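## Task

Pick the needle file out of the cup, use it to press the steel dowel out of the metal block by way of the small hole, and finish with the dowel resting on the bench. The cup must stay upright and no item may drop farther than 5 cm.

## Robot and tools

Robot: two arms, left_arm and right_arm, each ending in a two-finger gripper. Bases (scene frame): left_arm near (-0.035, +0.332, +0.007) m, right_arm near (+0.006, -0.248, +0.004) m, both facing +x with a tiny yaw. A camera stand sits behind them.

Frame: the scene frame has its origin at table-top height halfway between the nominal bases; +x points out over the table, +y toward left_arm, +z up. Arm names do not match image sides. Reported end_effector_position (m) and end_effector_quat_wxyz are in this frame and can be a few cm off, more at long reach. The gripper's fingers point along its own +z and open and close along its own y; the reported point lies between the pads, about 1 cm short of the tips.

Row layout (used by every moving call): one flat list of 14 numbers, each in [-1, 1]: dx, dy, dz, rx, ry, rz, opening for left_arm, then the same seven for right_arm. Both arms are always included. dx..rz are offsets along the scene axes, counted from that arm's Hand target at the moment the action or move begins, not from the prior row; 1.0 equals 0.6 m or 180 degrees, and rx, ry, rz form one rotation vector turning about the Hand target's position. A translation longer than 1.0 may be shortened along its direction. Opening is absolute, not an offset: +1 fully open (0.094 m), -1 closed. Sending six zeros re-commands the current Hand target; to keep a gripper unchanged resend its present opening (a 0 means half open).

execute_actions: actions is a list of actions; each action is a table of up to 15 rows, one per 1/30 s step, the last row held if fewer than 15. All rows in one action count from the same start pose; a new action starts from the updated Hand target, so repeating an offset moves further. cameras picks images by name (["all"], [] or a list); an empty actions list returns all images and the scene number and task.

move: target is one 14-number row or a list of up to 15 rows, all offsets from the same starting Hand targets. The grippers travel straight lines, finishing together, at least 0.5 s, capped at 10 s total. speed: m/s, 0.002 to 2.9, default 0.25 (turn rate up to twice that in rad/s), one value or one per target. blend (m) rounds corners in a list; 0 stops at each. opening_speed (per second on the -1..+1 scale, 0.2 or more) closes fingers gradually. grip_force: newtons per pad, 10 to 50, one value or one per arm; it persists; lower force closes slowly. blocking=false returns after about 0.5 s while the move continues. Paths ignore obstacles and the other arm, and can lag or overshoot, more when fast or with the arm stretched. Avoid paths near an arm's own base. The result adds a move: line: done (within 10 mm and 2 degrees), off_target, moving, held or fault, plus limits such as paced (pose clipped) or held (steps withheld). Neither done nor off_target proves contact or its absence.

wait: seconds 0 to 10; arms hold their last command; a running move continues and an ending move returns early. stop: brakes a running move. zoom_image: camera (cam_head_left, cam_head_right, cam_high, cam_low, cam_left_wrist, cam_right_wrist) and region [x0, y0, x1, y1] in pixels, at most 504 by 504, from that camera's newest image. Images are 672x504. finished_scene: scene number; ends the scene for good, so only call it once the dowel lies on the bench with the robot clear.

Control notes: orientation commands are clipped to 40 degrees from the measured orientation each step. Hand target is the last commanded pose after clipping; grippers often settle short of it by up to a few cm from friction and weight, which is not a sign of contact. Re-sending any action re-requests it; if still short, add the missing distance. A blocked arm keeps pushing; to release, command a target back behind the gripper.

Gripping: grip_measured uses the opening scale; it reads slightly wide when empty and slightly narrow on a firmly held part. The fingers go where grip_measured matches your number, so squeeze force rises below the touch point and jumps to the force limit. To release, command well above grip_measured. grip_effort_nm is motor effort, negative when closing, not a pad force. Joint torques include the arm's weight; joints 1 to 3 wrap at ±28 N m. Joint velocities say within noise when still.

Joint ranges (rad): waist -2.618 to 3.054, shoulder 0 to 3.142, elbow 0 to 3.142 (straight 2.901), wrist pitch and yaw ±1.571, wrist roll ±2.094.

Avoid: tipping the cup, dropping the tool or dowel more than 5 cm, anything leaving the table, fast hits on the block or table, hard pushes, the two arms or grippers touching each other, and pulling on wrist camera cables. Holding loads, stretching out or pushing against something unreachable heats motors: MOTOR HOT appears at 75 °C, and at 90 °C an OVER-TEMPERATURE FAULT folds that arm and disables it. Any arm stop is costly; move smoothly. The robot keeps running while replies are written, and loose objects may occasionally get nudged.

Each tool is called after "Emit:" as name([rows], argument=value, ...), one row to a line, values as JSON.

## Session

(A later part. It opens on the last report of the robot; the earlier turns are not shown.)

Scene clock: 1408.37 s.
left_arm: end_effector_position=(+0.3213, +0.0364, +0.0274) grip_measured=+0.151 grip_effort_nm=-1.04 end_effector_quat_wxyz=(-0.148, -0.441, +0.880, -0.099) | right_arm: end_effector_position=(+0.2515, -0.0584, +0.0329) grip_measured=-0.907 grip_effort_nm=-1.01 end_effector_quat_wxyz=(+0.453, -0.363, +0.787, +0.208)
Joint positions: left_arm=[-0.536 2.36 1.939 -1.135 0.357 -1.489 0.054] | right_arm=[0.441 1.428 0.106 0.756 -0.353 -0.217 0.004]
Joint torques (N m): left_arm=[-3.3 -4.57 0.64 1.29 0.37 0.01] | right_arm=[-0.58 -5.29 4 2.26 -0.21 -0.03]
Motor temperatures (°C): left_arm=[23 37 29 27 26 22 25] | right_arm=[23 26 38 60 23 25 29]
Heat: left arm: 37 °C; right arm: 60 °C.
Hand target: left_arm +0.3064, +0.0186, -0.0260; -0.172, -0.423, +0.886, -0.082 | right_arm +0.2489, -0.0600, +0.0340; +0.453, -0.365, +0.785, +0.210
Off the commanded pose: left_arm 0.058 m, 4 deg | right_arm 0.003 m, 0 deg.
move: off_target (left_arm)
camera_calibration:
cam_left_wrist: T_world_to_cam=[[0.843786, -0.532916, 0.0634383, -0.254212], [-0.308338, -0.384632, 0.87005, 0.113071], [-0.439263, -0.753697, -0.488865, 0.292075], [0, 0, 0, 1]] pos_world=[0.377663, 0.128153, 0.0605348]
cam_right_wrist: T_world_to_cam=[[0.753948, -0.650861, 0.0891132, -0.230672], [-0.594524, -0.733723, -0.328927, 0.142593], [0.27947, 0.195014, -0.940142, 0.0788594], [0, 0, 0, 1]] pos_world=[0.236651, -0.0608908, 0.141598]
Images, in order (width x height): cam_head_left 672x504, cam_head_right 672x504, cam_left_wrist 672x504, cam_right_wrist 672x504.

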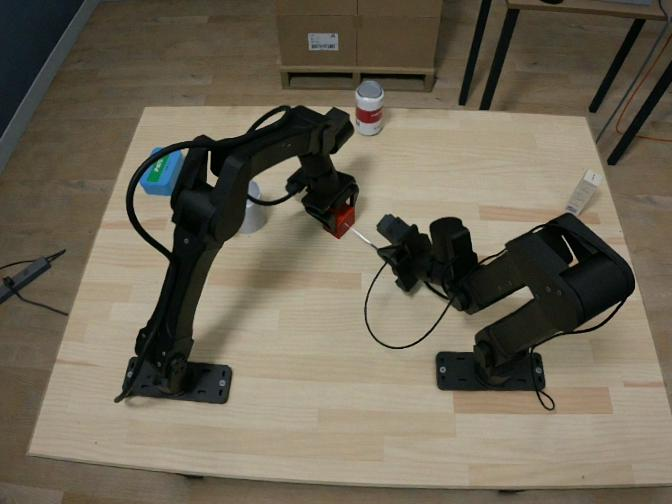

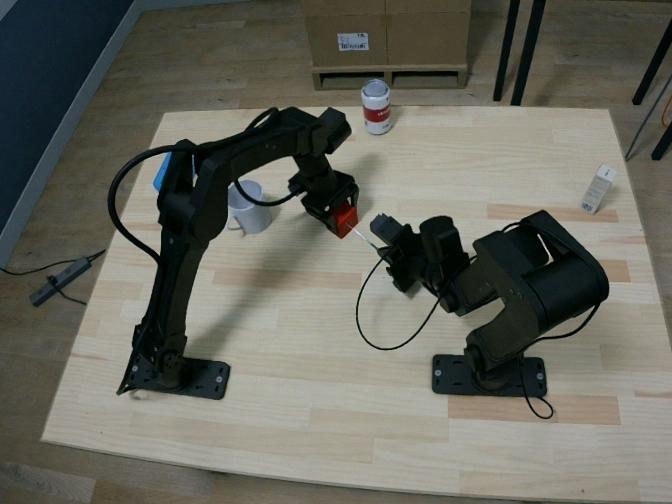

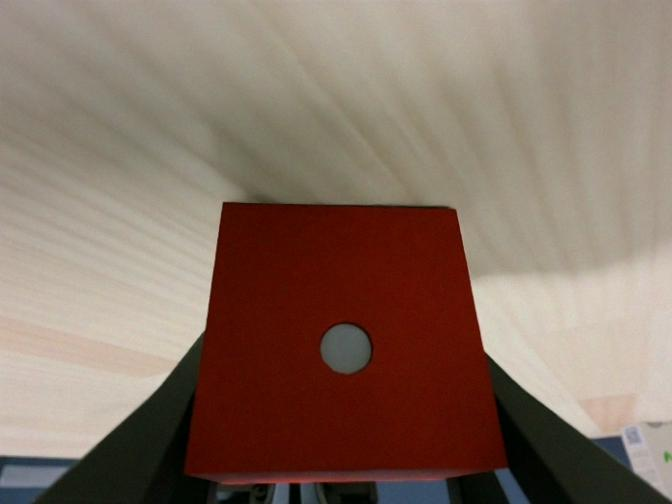

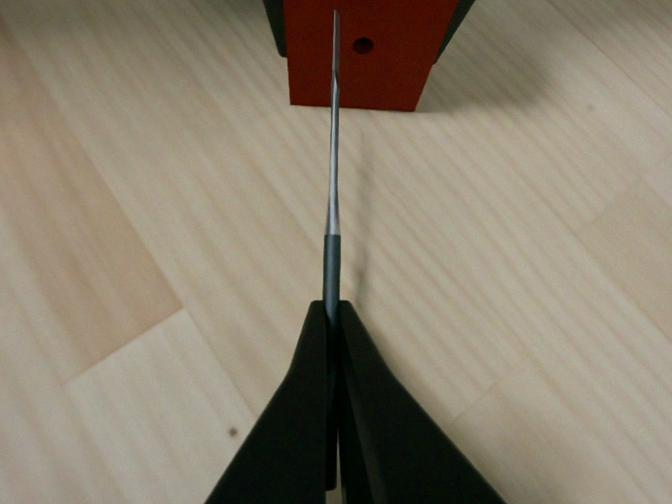

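Emit:
move([
  [0,0,0,0,0,0,0.1,-0.017,-0.0557,0.01,-0.0258,0.0211,0.0072,-1],
  [0,0,0,0,0,0,0.1,0.0143,-0.0197,-0.0008,-0.0258,0.0211,0.0072,-1],
], speed=[0.08,0.04], cameras=["cam_right_wrist","cam_left_wrist","cam_head_left","cam_head_right"])

Emit:
zoom_image(camera="cam_head_left", region=[325, 200, 405, 260])

Emit:
zoom_image(camera="cam_head_right", region=[325, 200, 405, 260])

Emit:
zoom_image(camera="cam_right_wrist", region=[250, 0, 450, 110])

Scene clock: 1449.03 s.
left_arm: end_effector_position=(+0.3213, +0.0364, +0.0274) grip_measured=+0.151 grip_effort_nm=-1.04 end_effector_quat_wxyz=(-0.148, -0.441, +0.880, -0.099) | right_arm: end_effector_position=(+0.2524, -0.0767, +0.0288) grip_measured=-0.907 grip_effort_nm=-1.01 end_effector_quat_wxyz=(+0.405, -0.385, +0.807, +0.192)
Joint positions: left_arm=[-0.536 2.36 1.939 -1.135 0.357 -1.489 0.054] | right_arm=[0.348 1.314 0.188 0.413 -0.416 -0.338 0.004]
Joint torques (N m): left_arm=[-3.23 -4.59 0.31 1.28 0.37 0.08] | right_arm=[0.55 -2.36 7.04 2.25 -0.16 0.11]
Motor temperatures (°C): left_arm=[23 35 29 28 25 22 25] | right_arm=[23 26 36 56 23 25 29]
Heat: left arm: 35 °C; right arm: 56 °C.
Hand target: left_arm +0.3064, +0.0186, -0.0260; -0.172, -0.423, +0.886, -0.082 | right_arm +0.2575, -0.0719, +0.0335; +0.410, -0.385, +0.804, +0.195
Off the commanded pose: left_arm 0.058 m, 4 deg | right_arm 0.008 m, 1 deg.
move: off_target (left_arm)
camera_calibration:
cam_left_wrist: T_world_to_cam=[[0.843786, -0.532916, 0.0634383, -0.254212], [-0.308338, -0.384632, 0.87005, 0.113071], [-0.439263, -0.753697, -0.488865, 0.292075], [0, 0, 0, 1]] pos_world=[0.377663, 0.128153, 0.0605348]
cam_right_wrist: T_world_to_cam=[[0.775881, -0.62443, 0.089979, -0.246366], [-0.596241, -0.772394, -0.218869, 0.122709], [0.206168, 0.116167, -0.971597, 0.0915951], [0, 0, 0, 1]] pos_world=[0.245431, -0.0696993, 0.138018]
Images, in order (width x height): cam_head_left 672x504, cam_head_right 672x504, cam_left_wrist 672x504, cam_right_wrist 672x504.

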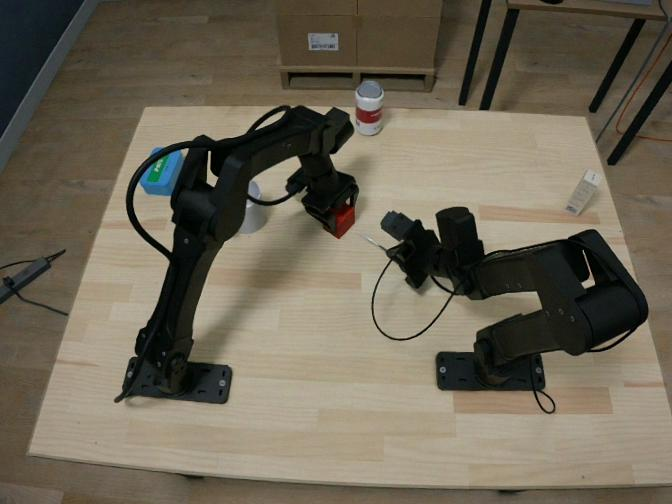

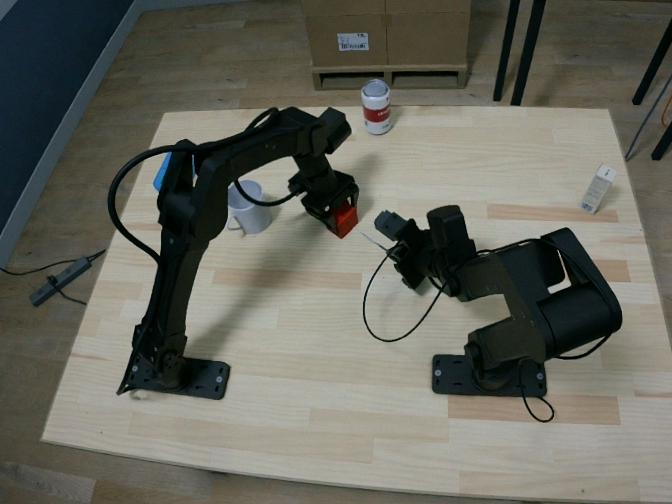

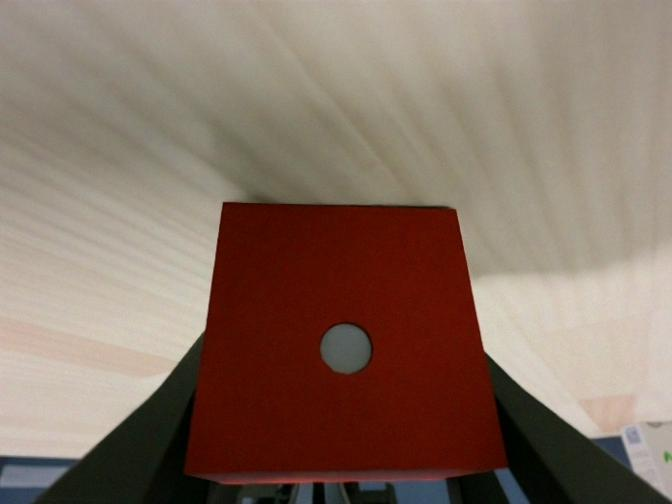

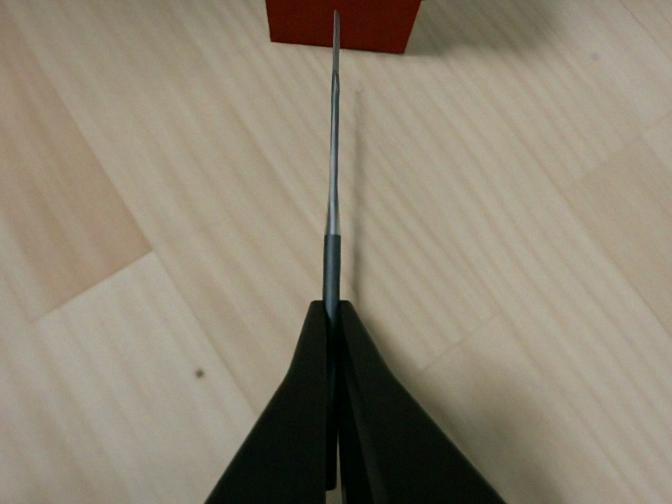

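Scaled by 6.300 from the camera's 672x504 image, which has a finer 960x720 frame.

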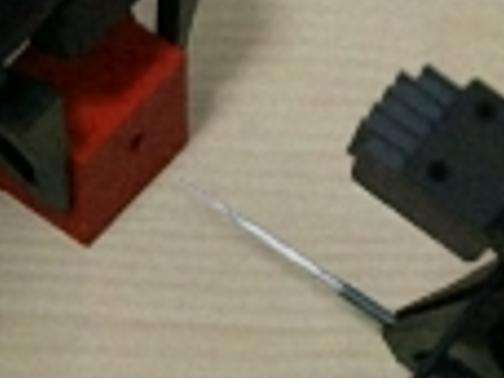

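Scaled by 6.300 from the camera's 672x504 image, which has a finer 960x720 frame.

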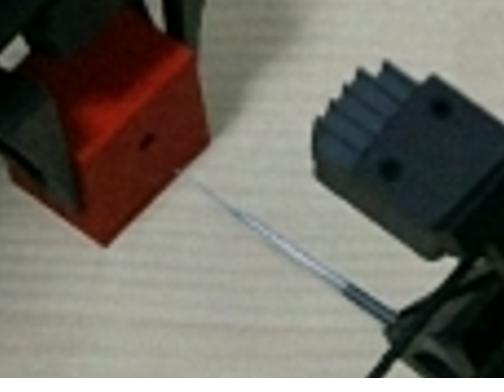

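Scaled by 2.520 from the camera's 672x504 image, which has a finer 960x720 frame.

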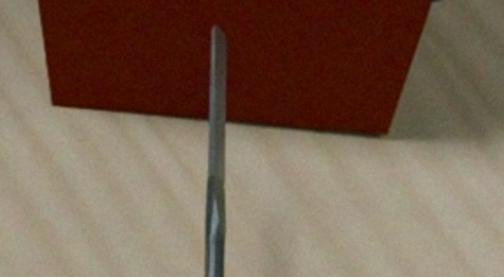

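Emit:
move(target=[0,0,0,0,0,0,0.1,0.0305,0.0308,0.002,0,0,0,-1], speed=0.04, cameras=["cam_right_wrist","cam_head_left"])

Emit:
zoom_image(camera="cam_right_wrist", region=[250, 0, 450, 110])

Emit:
zoom_image(camera="cam_head_left", region=[325, 200, 405, 260])

Scene clock: 1477.07 s.
left_arm: end_effector_position=(+0.3213, +0.0364, +0.0274) grip_measured=+0.151 grip_effort_nm=-1.04 end_effector_quat_wxyz=(-0.148, -0.441, +0.880, -0.099) | right_arm: end_effector_position=(+0.2714, -0.0583, +0.0314) grip_measured=-0.907 grip_effort_nm=-1.01 end_effector_quat_wxyz=(+0.406, -0.385, +0.806, +0.192)
Joint positions: left_arm=[-0.536 2.36 1.939 -1.135 0.357 -1.489 0.054] | right_arm=[0.403 1.428 0.271 0.461 -0.374 -0.3 0.004]
Joint torques (N m): left_arm=[-3.58 -4.63 0.73 1.22 0.32 0.09] | right_arm=[0.62 -3.22 6.97 2.28 -0.15 0.13]
Heat: left arm: 34 °C; right arm: 53 °C.
Hand target: left_arm +0.3064, +0.0186, -0.0260; -0.172, -0.423, +0.886, -0.082 | right_arm +0.2759, -0.0533, +0.0348; +0.410, -0.385, +0.804, +0.195
Off the commanded pose: left_arm 0.058 m, 4 deg | right_arm 0.007 m, 1 deg.
move: off_target (left_arm)
camera_calibration:
cam_right_wrist: T_world_to_cam=[[0.776176, -0.623815, 0.0916838, -0.249956], [-0.594813, -0.772679, -0.221732, 0.148443], [0.209162, 0.117569, -0.970788, 0.0873407], [0, 0, 0, 1]] pos_world=[0.264037, -0.0514962, 0.140621]
Images, in order (width x height): cam_head_left 672x504, cam_right_wrist 672x504.

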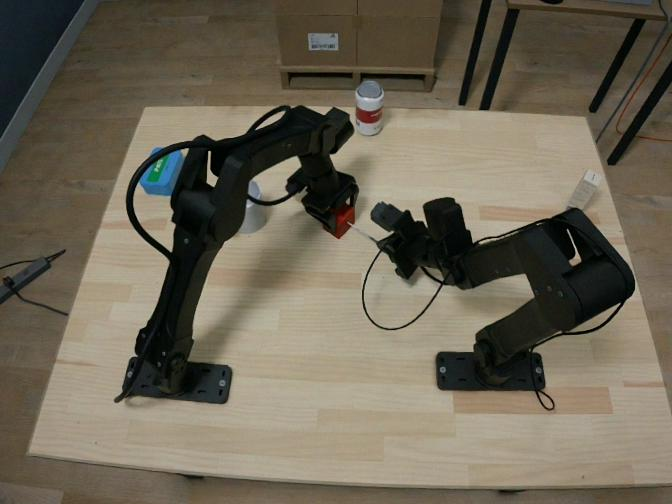

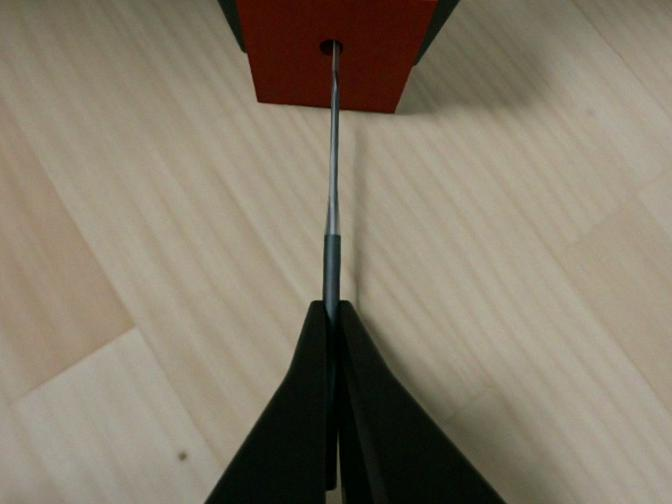

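Scaled by 2.520 from the camera's 672x504 image, which has a finer 960x720 frame.

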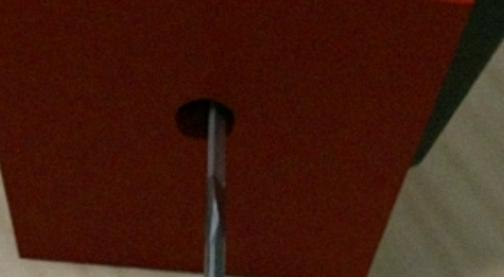

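Scaled by 6.300 from the camera's 672x504 image, which has a finer 960x720 frame.

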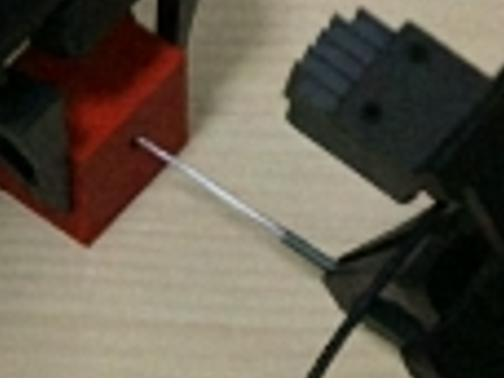

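Emit:
move([
  [0,0,0,0,0,0,0.1,0.0087,0.0102,0,0,0,0,-1],
  [0,0,0,0,0,0,0.1,0.0518,0.0608,0.06,0.0338,-0.0288,0,-1],
], speed=0.06, blend=[0.005,0], cameras=["cam_right_wrist","cam_left_wrist"])

Scene clock: 1487.60 s.
left_arm: end_effector_position=(+0.3215, +0.0362, +0.0274) grip_measured=+0.151 grip_effort_nm=-1.04 end_effector_quat_wxyz=(-0.148, -0.444, +0.878, -0.099) | right_arm: end_effector_position=(+0.2734, -0.0482, +0.0288) grip_measured=-0.907 grip_effort_nm=-1.01 end_effector_quat_wxyz=(+0.389, -0.363, +0.823, +0.199)
Joint positions: left_arm=[-0.536 2.36 1.939 -1.133 0.357 -1.497 0.054] | right_arm=[0.451 1.459 0.31 0.438 -0.331 -0.215 0.004]
Joint torques (N m): left_arm=[-3.38 -4.49 0.62 1.23 0.44 0.2] | right_arm=[1.52 -3.88 10.63 3.57 -0.38 0.06]
Heat: left arm: 34 °C; right arm: 54 °C.
Hand target: left_arm +0.3064, +0.0186, -0.0260; -0.172, -0.423, +0.886, -0.082 | right_arm +0.3069, -0.0169, +0.0706; +0.465, -0.371, +0.773, +0.220
Off the commanded pose: left_arm 0.058 m, 4 deg | right_arm 0.062 m, 11 deg.
move: off_target (left_arm, right_arm); blend cut to 0.0041 m at target 1
camera_calibration:
cam_left_wrist: T_world_to_cam=[[0.847875, -0.526582, 0.0617963, -0.255954], [-0.30396, -0.387274, 0.870418, 0.111664], [-0.434415, -0.756789, -0.48842, 0.290553], [0, 0, 0, 1]] pos_world=[0.377179, 0.128351, 0.0605345]
cam_right_wrist: T_world_to_cam=[[0.756513, -0.65255, 0.0432005, -0.239676], [-0.634094, -0.748075, -0.195727, 0.168087], [0.160039, 0.120677, -0.979706, 0.0970554], [0, 0, 0, 1]] pos_world=[0.272368, -0.0423713, 0.138339]
Images, in order (width x height): cam_left_wrist 672x504, cam_right_wrist 672x504.

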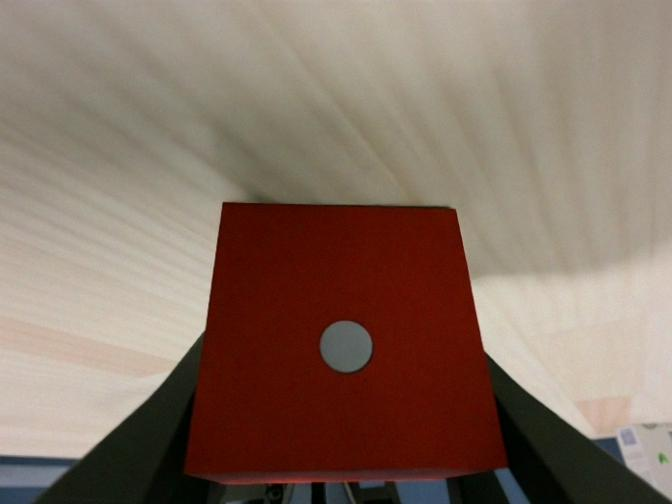

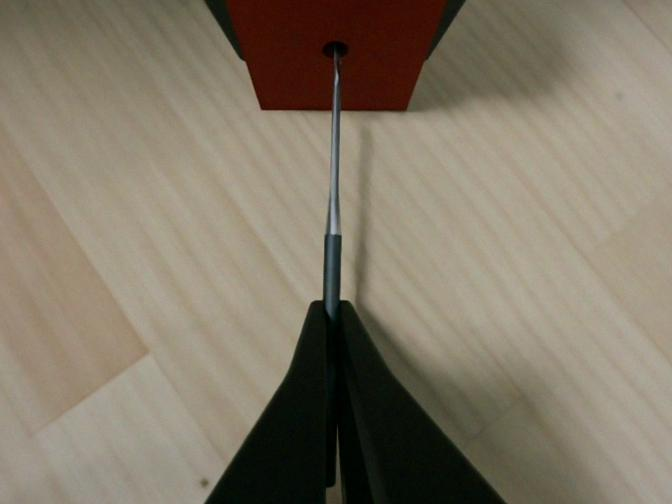

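Emit:
move(target=[0,0,0,0,0,0,0.1,0.028,0.02,0.025,0.0127,-0.0108,0,-1], speed=0.08, cameras=["cam_right_wrist","cam_left_wrist"])

Scene clock: 1492.77 s.
left_arm: end_effector_position=(+0.3215, +0.0362, +0.0274) grip_measured=+0.151 grip_effort_nm=-1.04 end_effector_quat_wxyz=(-0.148, -0.445, +0.878, -0.099) | right_arm: end_effector_position=(+0.2788, -0.0431, +0.0315) grip_measured=-0.907 grip_effort_nm=-1.01 end_effector_quat_wxyz=(+0.383, -0.360, +0.826, +0.204)
Joint positions: left_arm=[-0.536 2.36 1.939 -1.133 0.357 -1.499 0.054] | right_arm=[0.456 1.476 0.349 0.407 -0.334 -0.202 0.004]
Joint torques (N m): left_arm=[-3.08 -4.44 0.44 1.23 0.37 0.14] | right_arm=[1.25 -4.44 11.49 4.07 -0.41 0.12]
Motor temperatures (°C): left_arm=[23 34 29 28 25 22 25] | right_arm=[23 25 40 57 23 25 29]
Heat: left arm: 34 °C; right arm: 57 °C.
Hand target: left_arm +0.3064, +0.0186, -0.0260; -0.172, -0.423, +0.886, -0.082 | right_arm +0.3238, -0.0048, +0.0858; +0.486, -0.365, +0.760, +0.229
Off the commanded pose: left_arm 0.058 m, 4 deg | right_arm 0.080 m, 14 deg.
move: off_target (left_arm, right_arm)
camera_calibration:
cam_left_wrist: T_world_to_cam=[[0.849037, -0.524796, 0.0610349, -0.256357], [-0.302561, -0.388259, 0.870466, 0.11124], [-0.43312, -0.757525, -0.488429, 0.29015], [0, 0, 0, 1]] pos_world=[0.376983, 0.12845, 0.0605339]
cam_right_wrist: T_world_to_cam=[[0.756892, -0.652939, 0.0280231, -0.240184], [-0.637444, -0.747029, -0.188714, 0.176612], [0.144153, 0.124973, -0.981632, 0.10298], [0, 0, 0, 1]] pos_world=[0.279529, -0.0377604, 0.141148]
Images, in order (width x height): cam_left_wrist 672x504, cam_right_wrist 672x504.

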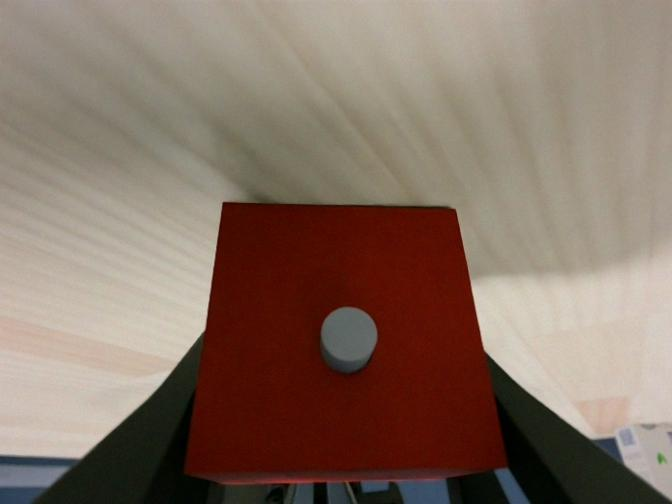

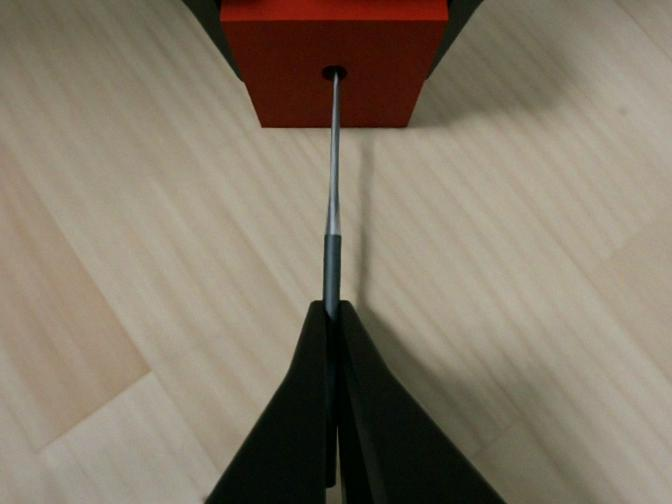

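Emit:
move(target=[0,0,0,0,0,0,0.1,0.0246,0.0229,0.004,0,0,0,-1], speed=0.06, cameras=["cam_right_wrist","cam_left_wrist"])

Scene clock: 1497.43 s.
left_arm: end_effector_position=(+0.3222, +0.0364, +0.0275) grip_measured=+0.151 grip_effort_nm=-1.04 end_effector_quat_wxyz=(-0.148, -0.445, +0.877, -0.100) | right_arm: end_effector_position=(+0.3049, -0.0158, +0.0476) grip_measured=-0.908 grip_effort_nm=-1.01 end_effector_quat_wxyz=(+0.411, -0.367, +0.805, +0.218)
Joint positions: left_arm=[-0.535 2.36 1.939 -1.132 0.358 -1.499 0.054] | right_arm=[0.486 1.573 0.452 0.477 -0.342 -0.187 0.004]
Joint torques (N m): left_arm=[-3.48 -4.7 0.58 1.27 0.39 0.18] | right_arm=[0.77 -4.89 10.56 3.64 -0.13 0.11]
Motor temperatures (°C): left_arm=[23 34 29 28 25 22 25] | right_arm=[23 25 41 59 23 25 29]
Heat: left arm: 34 °C; right arm: 59 °C.
Hand target: left_arm +0.3064, +0.0186, -0.0260; -0.172, -0.423, +0.886, -0.082 | right_arm +0.3384, +0.0089, +0.0881; +0.486, -0.365, +0.760, +0.229
Off the commanded pose: left_arm 0.059 m, 4 deg | right_arm 0.058 m, 10 deg.
move: off_target (left_arm, right_arm)
camera_calibration:
cam_left_wrist: T_world_to_cam=[[0.849401, -0.524006, 0.0627319, -0.257045], [-0.303001, -0.386893, 0.870922, 0.111585], [-0.432098, -0.75877, -0.487402, 0.290303], [0, 0, 0, 1]] pos_world=[0.377584, 0.128752, 0.0604373]
cam_right_wrist: T_world_to_cam=[[0.772277, -0.634069, 0.039301, -0.247483], [-0.605321, -0.753217, -0.257391, 0.210043], [0.192806, 0.174987, -0.965508, 0.0967837], [0, 0, 0, 1]] pos_world=[0.299609, -0.0156487, 0.157235]
Images, in order (width x height): cam_left_wrist 672x504, cam_right_wrist 672x504.

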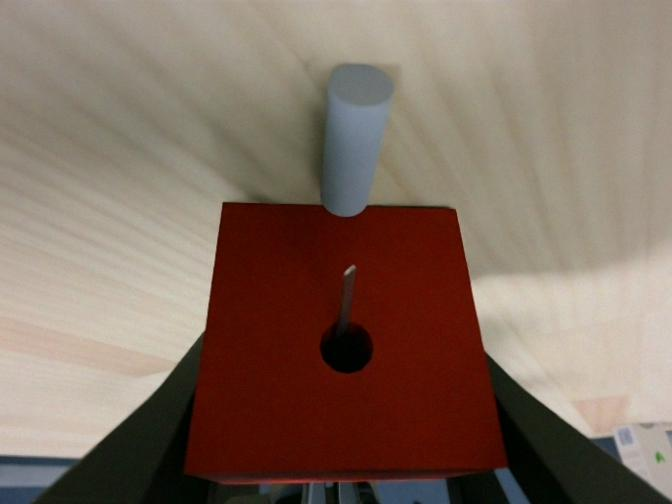

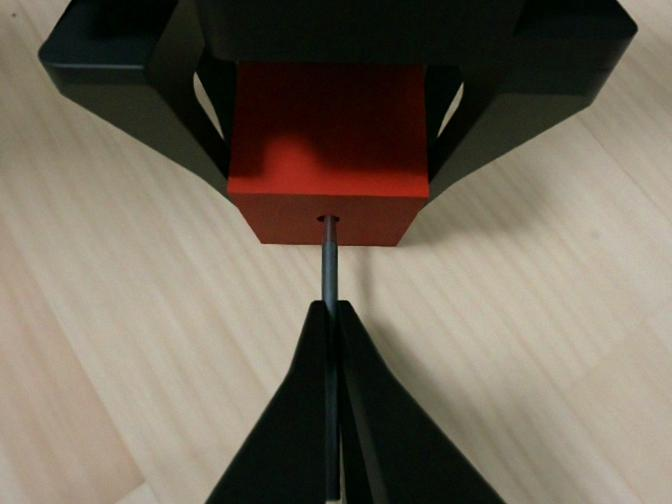

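Emit:
move([
  [0,0,0,0,0,0,0.1,-0.0558,-0.0412,-0.0702,-0.0402,0.0342,0,-1],
  [0,0,0,0,0,0,0.1,-0.1315,-0.13,-0.0735,-0.0402,0.0342,0,-1],
], speed=0.08, blend=[0.005,0], cameras=["cam_right_wrist","cam_left_wrist","cam_head_left"])

Scene clock: 1510.10 s.
left_arm: end_effector_position=(+0.3220, +0.0361, +0.0275) grip_measured=+0.151 grip_effort_nm=-1.04 end_effector_quat_wxyz=(-0.148, -0.444, +0.878, -0.100) | right_arm: end_effector_position=(+0.2653, -0.0663, +0.0467) grip_measured=-0.908 grip_effort_nm=-1.01 end_effector_quat_wxyz=(+0.427, -0.381, +0.796, +0.197)
Joint positions: left_arm=[-0.535 2.36 1.939 -1.132 0.358 -1.496 0.054] | right_arm=[0.368 1.311 0.23 0.429 -0.41 -0.309 0.004]
Joint torques (N m): left_arm=[-3.52 -4.53 0.66 1.21 0.36 0.17] | right_arm=[-0.55 -5.09 4.96 1.99 -0.22 -0.03]
Motor temperatures (°C): left_arm=[23 34 29 29 25 22 25] | right_arm=[23 25 43 60 23 25 29]
Heat: left arm: 34 °C; right arm: 60 °C.
Hand target: left_arm +0.3065, +0.0186, -0.0260; -0.172, -0.423, +0.886, -0.082 | right_arm +0.2597, -0.0691, +0.0441; +0.420, -0.382, +0.798, +0.200
Off the commanded pose: left_arm 0.058 m, 4 deg | right_arm 0.007 m, 1 deg.
move: off_target (left_arm)
camera_calibration:
cam_left_wrist: T_world_to_cam=[[0.847651, -0.526717, 0.0636908, -0.256356], [-0.304991, -0.385523, 0.870834, 0.111884], [-0.434129, -0.757589, -0.487433, 0.290588], [0, 0, 0, 1]] pos_world=[0.377577, 0.128253, 0.0605379]
cam_right_wrist: T_world_to_cam=[[0.771239, -0.628634, 0.100051, -0.251053], [-0.587491, -0.763463, -0.26829, 0.142893], [0.245041, 0.148136, -0.958129, 0.0964677], [0, 0, 0, 1]] pos_world=[0.253932, -0.0630175, 0.155883]
Images, in order (width x height): cam_head_left 672x504, cam_left_wrist 672x504, cam_right_wrist 672x504.

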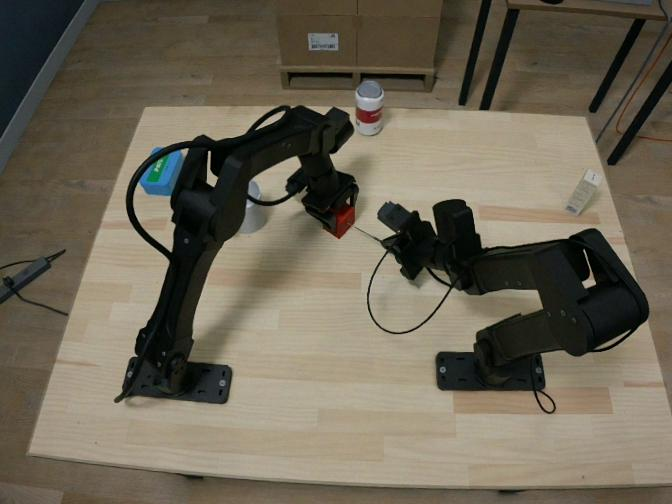

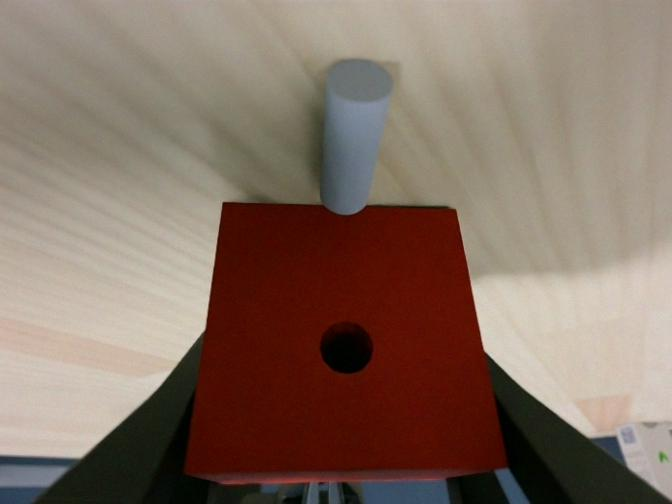

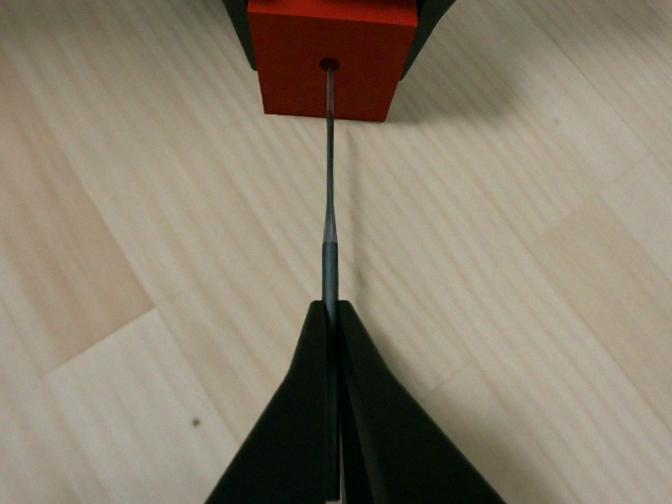

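Emit:
move([
  [0,0,0,0,0,0,0.1,-0.0323,-0.038,0.0433,0,0,0,-1],
  [0.0258,0.0292,0.1,0,0,0,0.1,0.1672,-0.2182,0.0765,0.0376,-0.0602,-0.2163,-1],
], speed=0.15, blend=[0.01,0], cameras=["cam_right_wrist","cam_left_wrist","cam_head_left","cam_low"])

Scene clock: 1562.13 s.
left_arm: end_effector_position=(+0.3213, +0.0366, +0.0304) grip_measured=+0.150 grip_effort_nm=-1.04 end_effector_quat_wxyz=(-0.162, -0.421, +0.889, -0.082) | right_arm: end_effector_position=(+0.3528, -0.1974, +0.0845) grip_measured=-0.908 grip_effort_nm=-1.01 end_effector_quat_wxyz=(+0.550, -0.094, +0.828, +0.060)
Joint positions: left_arm=[-0.533 2.419 2.054 -1.245 0.363 -1.432 0.054] | right_arm=[0.058 1.36 0.212 0.745 -0.141 -0.065 0.004]
Joint torques (N m): left_arm=[0.44 -11.17 7.04 -0.08 0.27 -0.06] | right_arm=[-0.59 -2.95 7.35 2.54 0.03 0.09]
Motor temperatures (°C): left_arm=[23 33 29 29 24 22 25] | right_arm=[23 26 37 52 23 25 29]
Heat: left arm: 33 °C; right arm: 52 °C.
Hand target: left_arm +0.3219, +0.0361, +0.0341; -0.172, -0.423, +0.886, -0.082 | right_arm +0.3600, -0.2001, +0.0899; +0.556, -0.087, +0.824, +0.058
Off the commanded pose: left_arm 0.004 m, 1 deg | right_arm 0.009 m, 1 deg.
move: done
camera_calibration:
cam_left_wrist: T_world_to_cam=[[0.817158, -0.575684, 0.0290075, -0.243151], [-0.298743, -0.379941, 0.875442, 0.107036], [-0.492956, -0.72404, -0.482453, 0.309607], [0, 0, 0, 1]] pos_world=[0.383291, 0.124857, 0.06272]
cam_right_wrist: T_world_to_cam=[[0.204954, -0.974455, 0.0918199, -0.272541], [-0.865839, -0.224253, -0.447251, 0.324097], [0.456417, 0.0121647, -0.889683, 0.0234371], [0, 0, 0, 1]] pos_world=[0.325778, -0.193184, 0.190829]
Images, in order (width x height): cam_head_left 672x504, cam_low 672x504, cam_left_wrist 672x504, cam_right_wrist 672x504.

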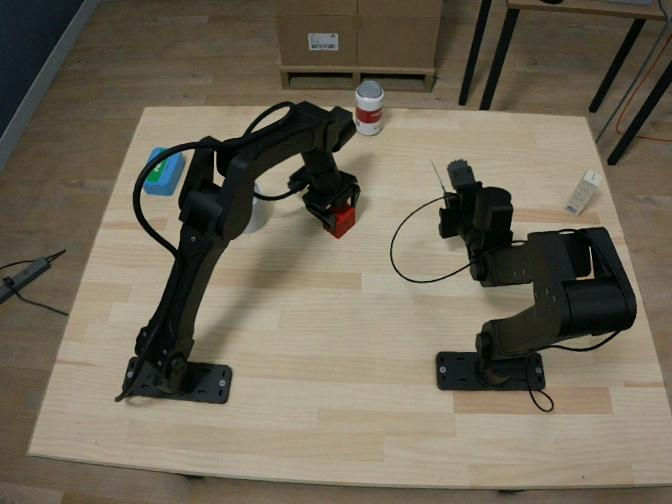

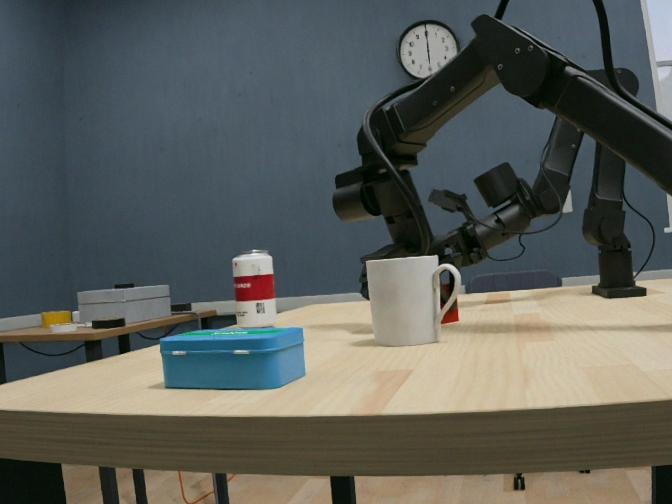

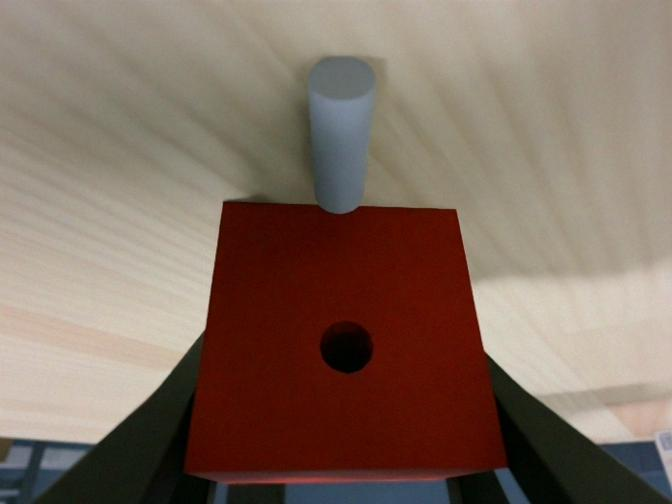

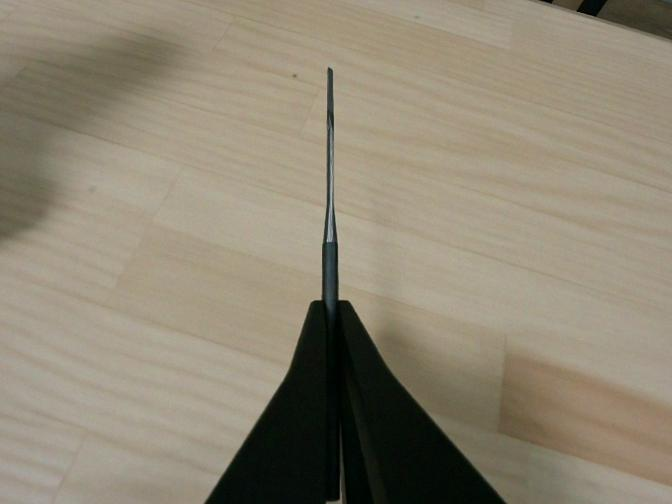

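Emit:
move([
  [0,0,0,0,0,0,0.7,0,0,-0.09,0,0,0,-1],
], speed=0.1, opening_speed=0.5, cameras=["cam_right_wrist","cam_left_wrist"])

Scene clock: 1575.40 s.
left_arm: end_effector_position=(+0.3180, +0.0367, +0.0302) grip_measured=+0.698 grip_effort_nm=0.12 end_effector_quat_wxyz=(-0.170, -0.421, +0.887, -0.079) | right_arm: end_effector_position=(+0.3633, -0.1969, +0.0434) grip_measured=-0.908 grip_effort_nm=-1.01 end_effector_quat_wxyz=(+0.565, -0.095, +0.818, +0.059)
Joint positions: left_arm=[-0.533 2.421 2.054 -1.257 0.373 -1.431 0.08] | right_arm=[0.058 1.795 0.177 1.251 -0.139 -0.065 0.004]
Joint torques (N m): left_arm=[0.66 -11.44 7.21 -0.03 0.23 -0.05] | right_arm=[-0.57 -4.15 2.67 2.58 0 0.13]
Heat: left arm: 34 °C; right arm: 53 °C.
Hand target: left_arm +0.3218, +0.0361, +0.0340; -0.172, -0.423, +0.886, -0.082 | right_arm +0.3600, -0.2001, +0.0359; +0.556, -0.087, +0.824, +0.058
Off the commanded pose: left_arm 0.006 m, 0 deg | right_arm 0.009 m, 2 deg.
move: done
camera_calibration:
cam_left_wrist: T_world_to_cam=[[0.817598, -0.575568, 0.0159846, -0.240019], [-0.28391, -0.378833, 0.880841, 0.101357], [-0.500928, -0.724712, -0.473143, 0.310203], [0, 0, 0, 1]] pos_world=[0.380405, 0.125058, 0.0613276]
cam_right_wrist: T_world_to_cam=[[0.200461, -0.974872, 0.0971591, -0.269039], [-0.849313, -0.222359, -0.478774, 0.310718], [0.488347, 0.0134568, -0.872546, -0.0301518], [0, 0, 0, 1]] pos_world=[0.332553, -0.192782, 0.148594]
Images, in order (width x height): cam_left_wrist 672x504, cam_right_wrist 672x504.

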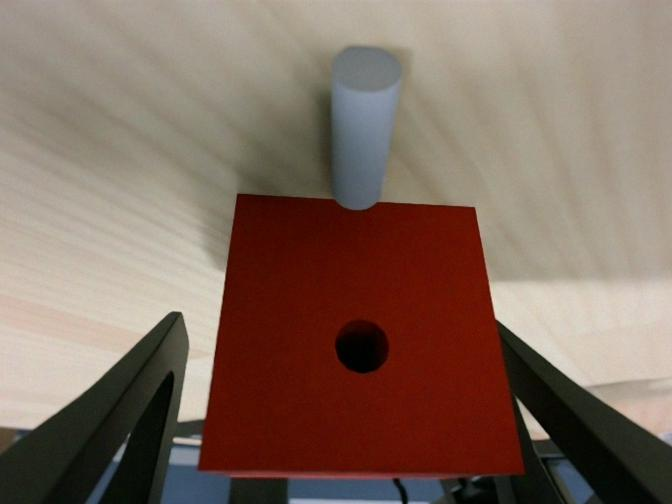

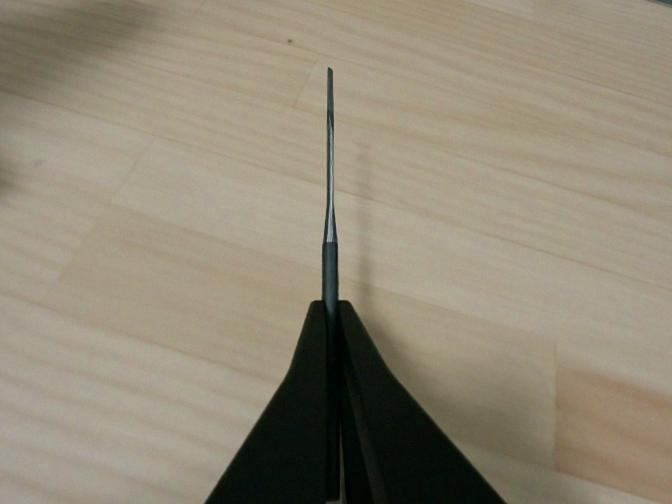

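Emit:
move([
  [0.0075,-0.0053,0,0,0,0,1,0,0,-0.02,0,0,0,-1],
  [0.0075,-0.0053,0.2,0,0,0,1,0,0,-0.035,0,0,0,-1],
], speed=[0.05,0.15], cameras=["cam_right_wrist","cam_left_wrist","cam_low"])

Scene clock: 1585.10 s.
left_arm: end_effector_position=(+0.3249, +0.0307, +0.1309) grip_measured=+0.998 grip_effort_nm=0.12 end_effector_quat_wxyz=(-0.151, -0.427, +0.884, -0.116) | right_arm: end_effector_position=(+0.3632, -0.1969, +0.0224) grip_measured=-0.908 grip_effort_nm=-1.00 end_effector_quat_wxyz=(+0.565, -0.095, +0.818, +0.059)
Joint positions: left_arm=[-0.533 2.384 2.388 -1.539 0.381 -1.463 0.094] | right_arm=[0.058 1.992 0.177 1.448 -0.139 -0.065 0.004]
Joint torques (N m): left_arm=[0.76 -15.43 6.32 0.19 0.22 -0.16] | right_arm=[-0.57 -4.55 1.73 2.59 0.02 0.11]
Heat: left arm: 35 °C; right arm: 54 °C.
Hand target: left_arm +0.3263, +0.0330, +0.1540; -0.172, -0.423, +0.886, -0.082 | right_arm +0.3601, -0.2001, +0.0150; +0.556, -0.087, +0.824, +0.058
Off the commanded pose: left_arm 0.023 m, 5 deg | right_arm 0.009 m, 2 deg.
joint sent to its limit (left arm) — joint 4 (wrist pitch), lower limit. The joint targets are off in orientation, not in position.
move: off_target (left_arm)
camera_calibration:
cam_left_wrist: T_world_to_cam=[[0.830627, -0.548924, 0.0934944, -0.266016], [-0.327493, -0.345793, 0.879304, 0.0257661], [-0.450341, -0.760992, -0.466994, 0.340875], [0, 0, 0, 1]] pos_world=[0.382908, 0.122291, 0.161401]
cam_right_wrist: T_world_to_cam=[[0.200484, -0.974869, 0.0971402, -0.266963], [-0.849152, -0.222365, -0.479056, 0.300476], [0.488618, 0.0135561, -0.872393, -0.0484676], [0, 0, 0, 1]] pos_world=[0.332354, -0.192781, 0.127595]
Images, in order (width x height): cam_low 672x504, cam_left_wrist 672x504, cam_right_wrist 672x504.

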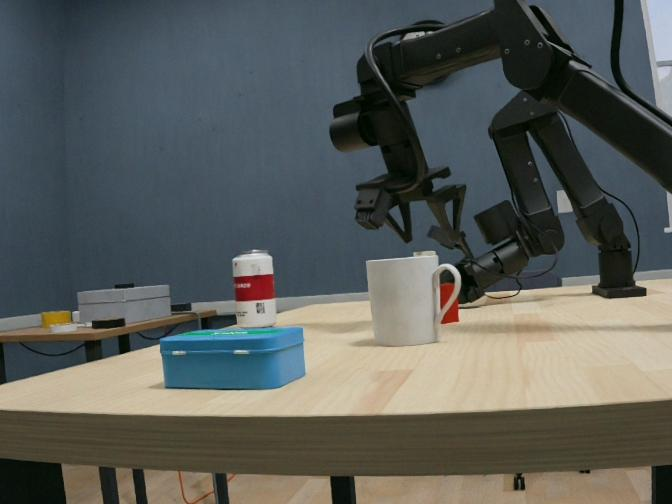

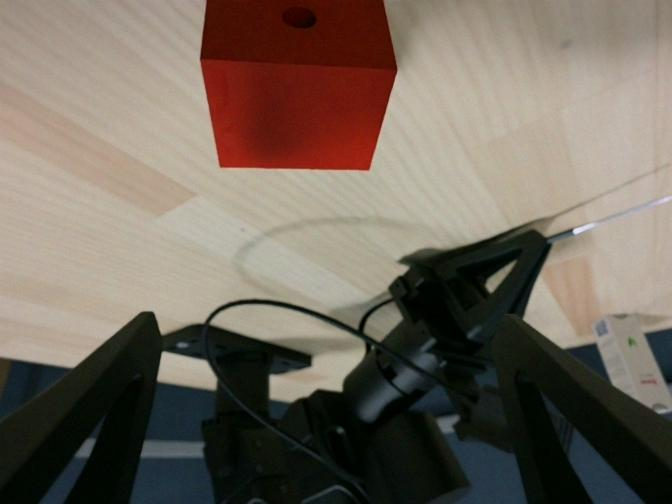

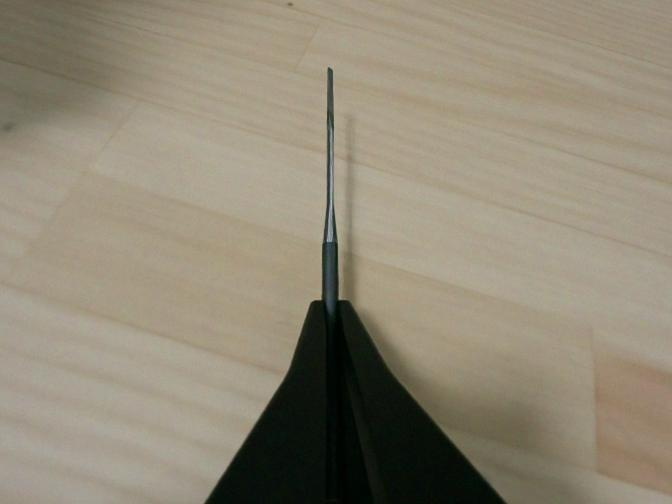

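Emit:
move([
  [0,0,0,0,0,0,1,0,0,-0.0167,0,0,0,-1],
], speed=0.04, cameras=["cam_right_wrist","cam_head_left"])

Emit:
zoom_image(camera="cam_head_left", region=[400, 140, 520, 260])

Scene clock: 1591.23 s.
left_arm: end_effector_position=(+0.3249, +0.0307, +0.1309) grip_measured=+0.998 grip_effort_nm=0.12 end_effector_quat_wxyz=(-0.151, -0.428, +0.884, -0.116) | right_arm: end_effector_position=(+0.3618, -0.1968, +0.0139) grip_measured=-0.908 grip_effort_nm=-1.01 end_effector_quat_wxyz=(+0.564, -0.093, +0.818, +0.061)
Joint positions: left_arm=[-0.533 2.384 2.388 -1.539 0.382 -1.463 0.094] | right_arm=[0.058 2.067 0.177 1.522 -0.141 -0.06 0.004]
Joint torques (N m): left_arm=[0.69 -15.51 6.46 0.18 0.19 -0.15] | right_arm=[-0.55 -3.4 1.66 2.74 0.03 0.05]
Heat: left arm: 37 °C; right arm: 54 °C.
Hand target: left_arm +0.3263, +0.0329, +0.1540; -0.172, -0.423, +0.886, -0.082 | right_arm +0.3599, -0.2001, +0.0049; +0.556, -0.087, +0.824, +0.058
Off the commanded pose: left_arm 0.023 m, 5 deg | right_arm 0.010 m, 1 deg.
joint sent to its limit (left arm) — joint 4 (wrist pitch), lower limit. The joint targets are off in orientation, not in position.
move: off_target (left_arm)
camera_calibration:
cam_right_wrist: T_world_to_cam=[[0.200008, -0.975473, 0.0919201, -0.265674], [-0.850689, -0.219435, -0.477679, 0.296472], [0.486133, 0.0173441, -0.873713, -0.0534978], [0, 0, 0, 1]] pos_world=[0.331349, -0.193173, 0.119297]
Images, in order (width x height): cam_head_left 672x504, cam_right_wrist 672x504.

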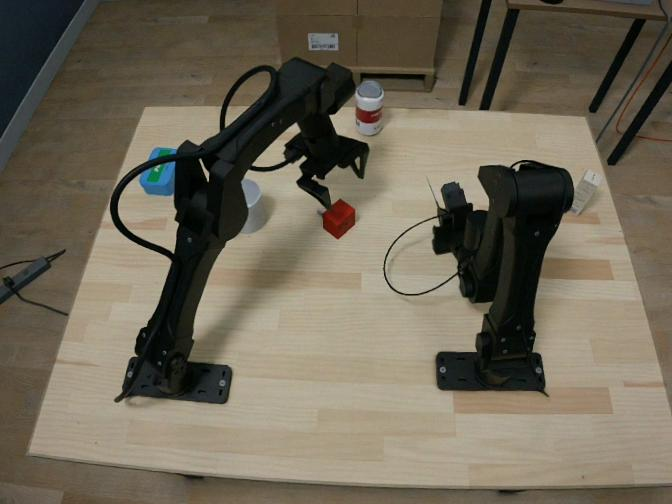

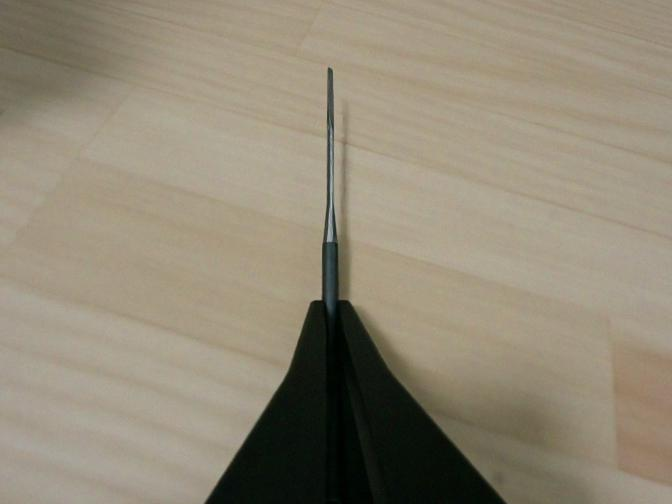

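Scaled by 4.200 from the camera's 672x504 image, which has a finer 960x720 frame.

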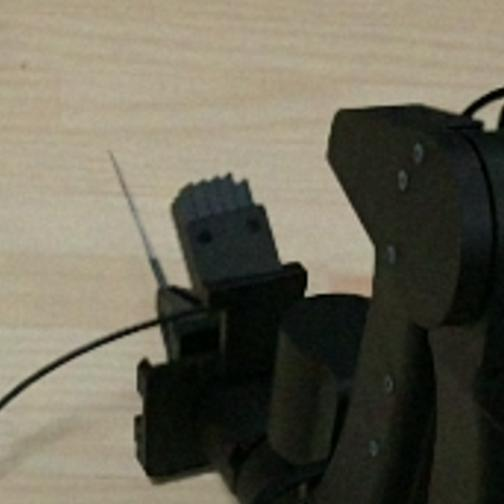

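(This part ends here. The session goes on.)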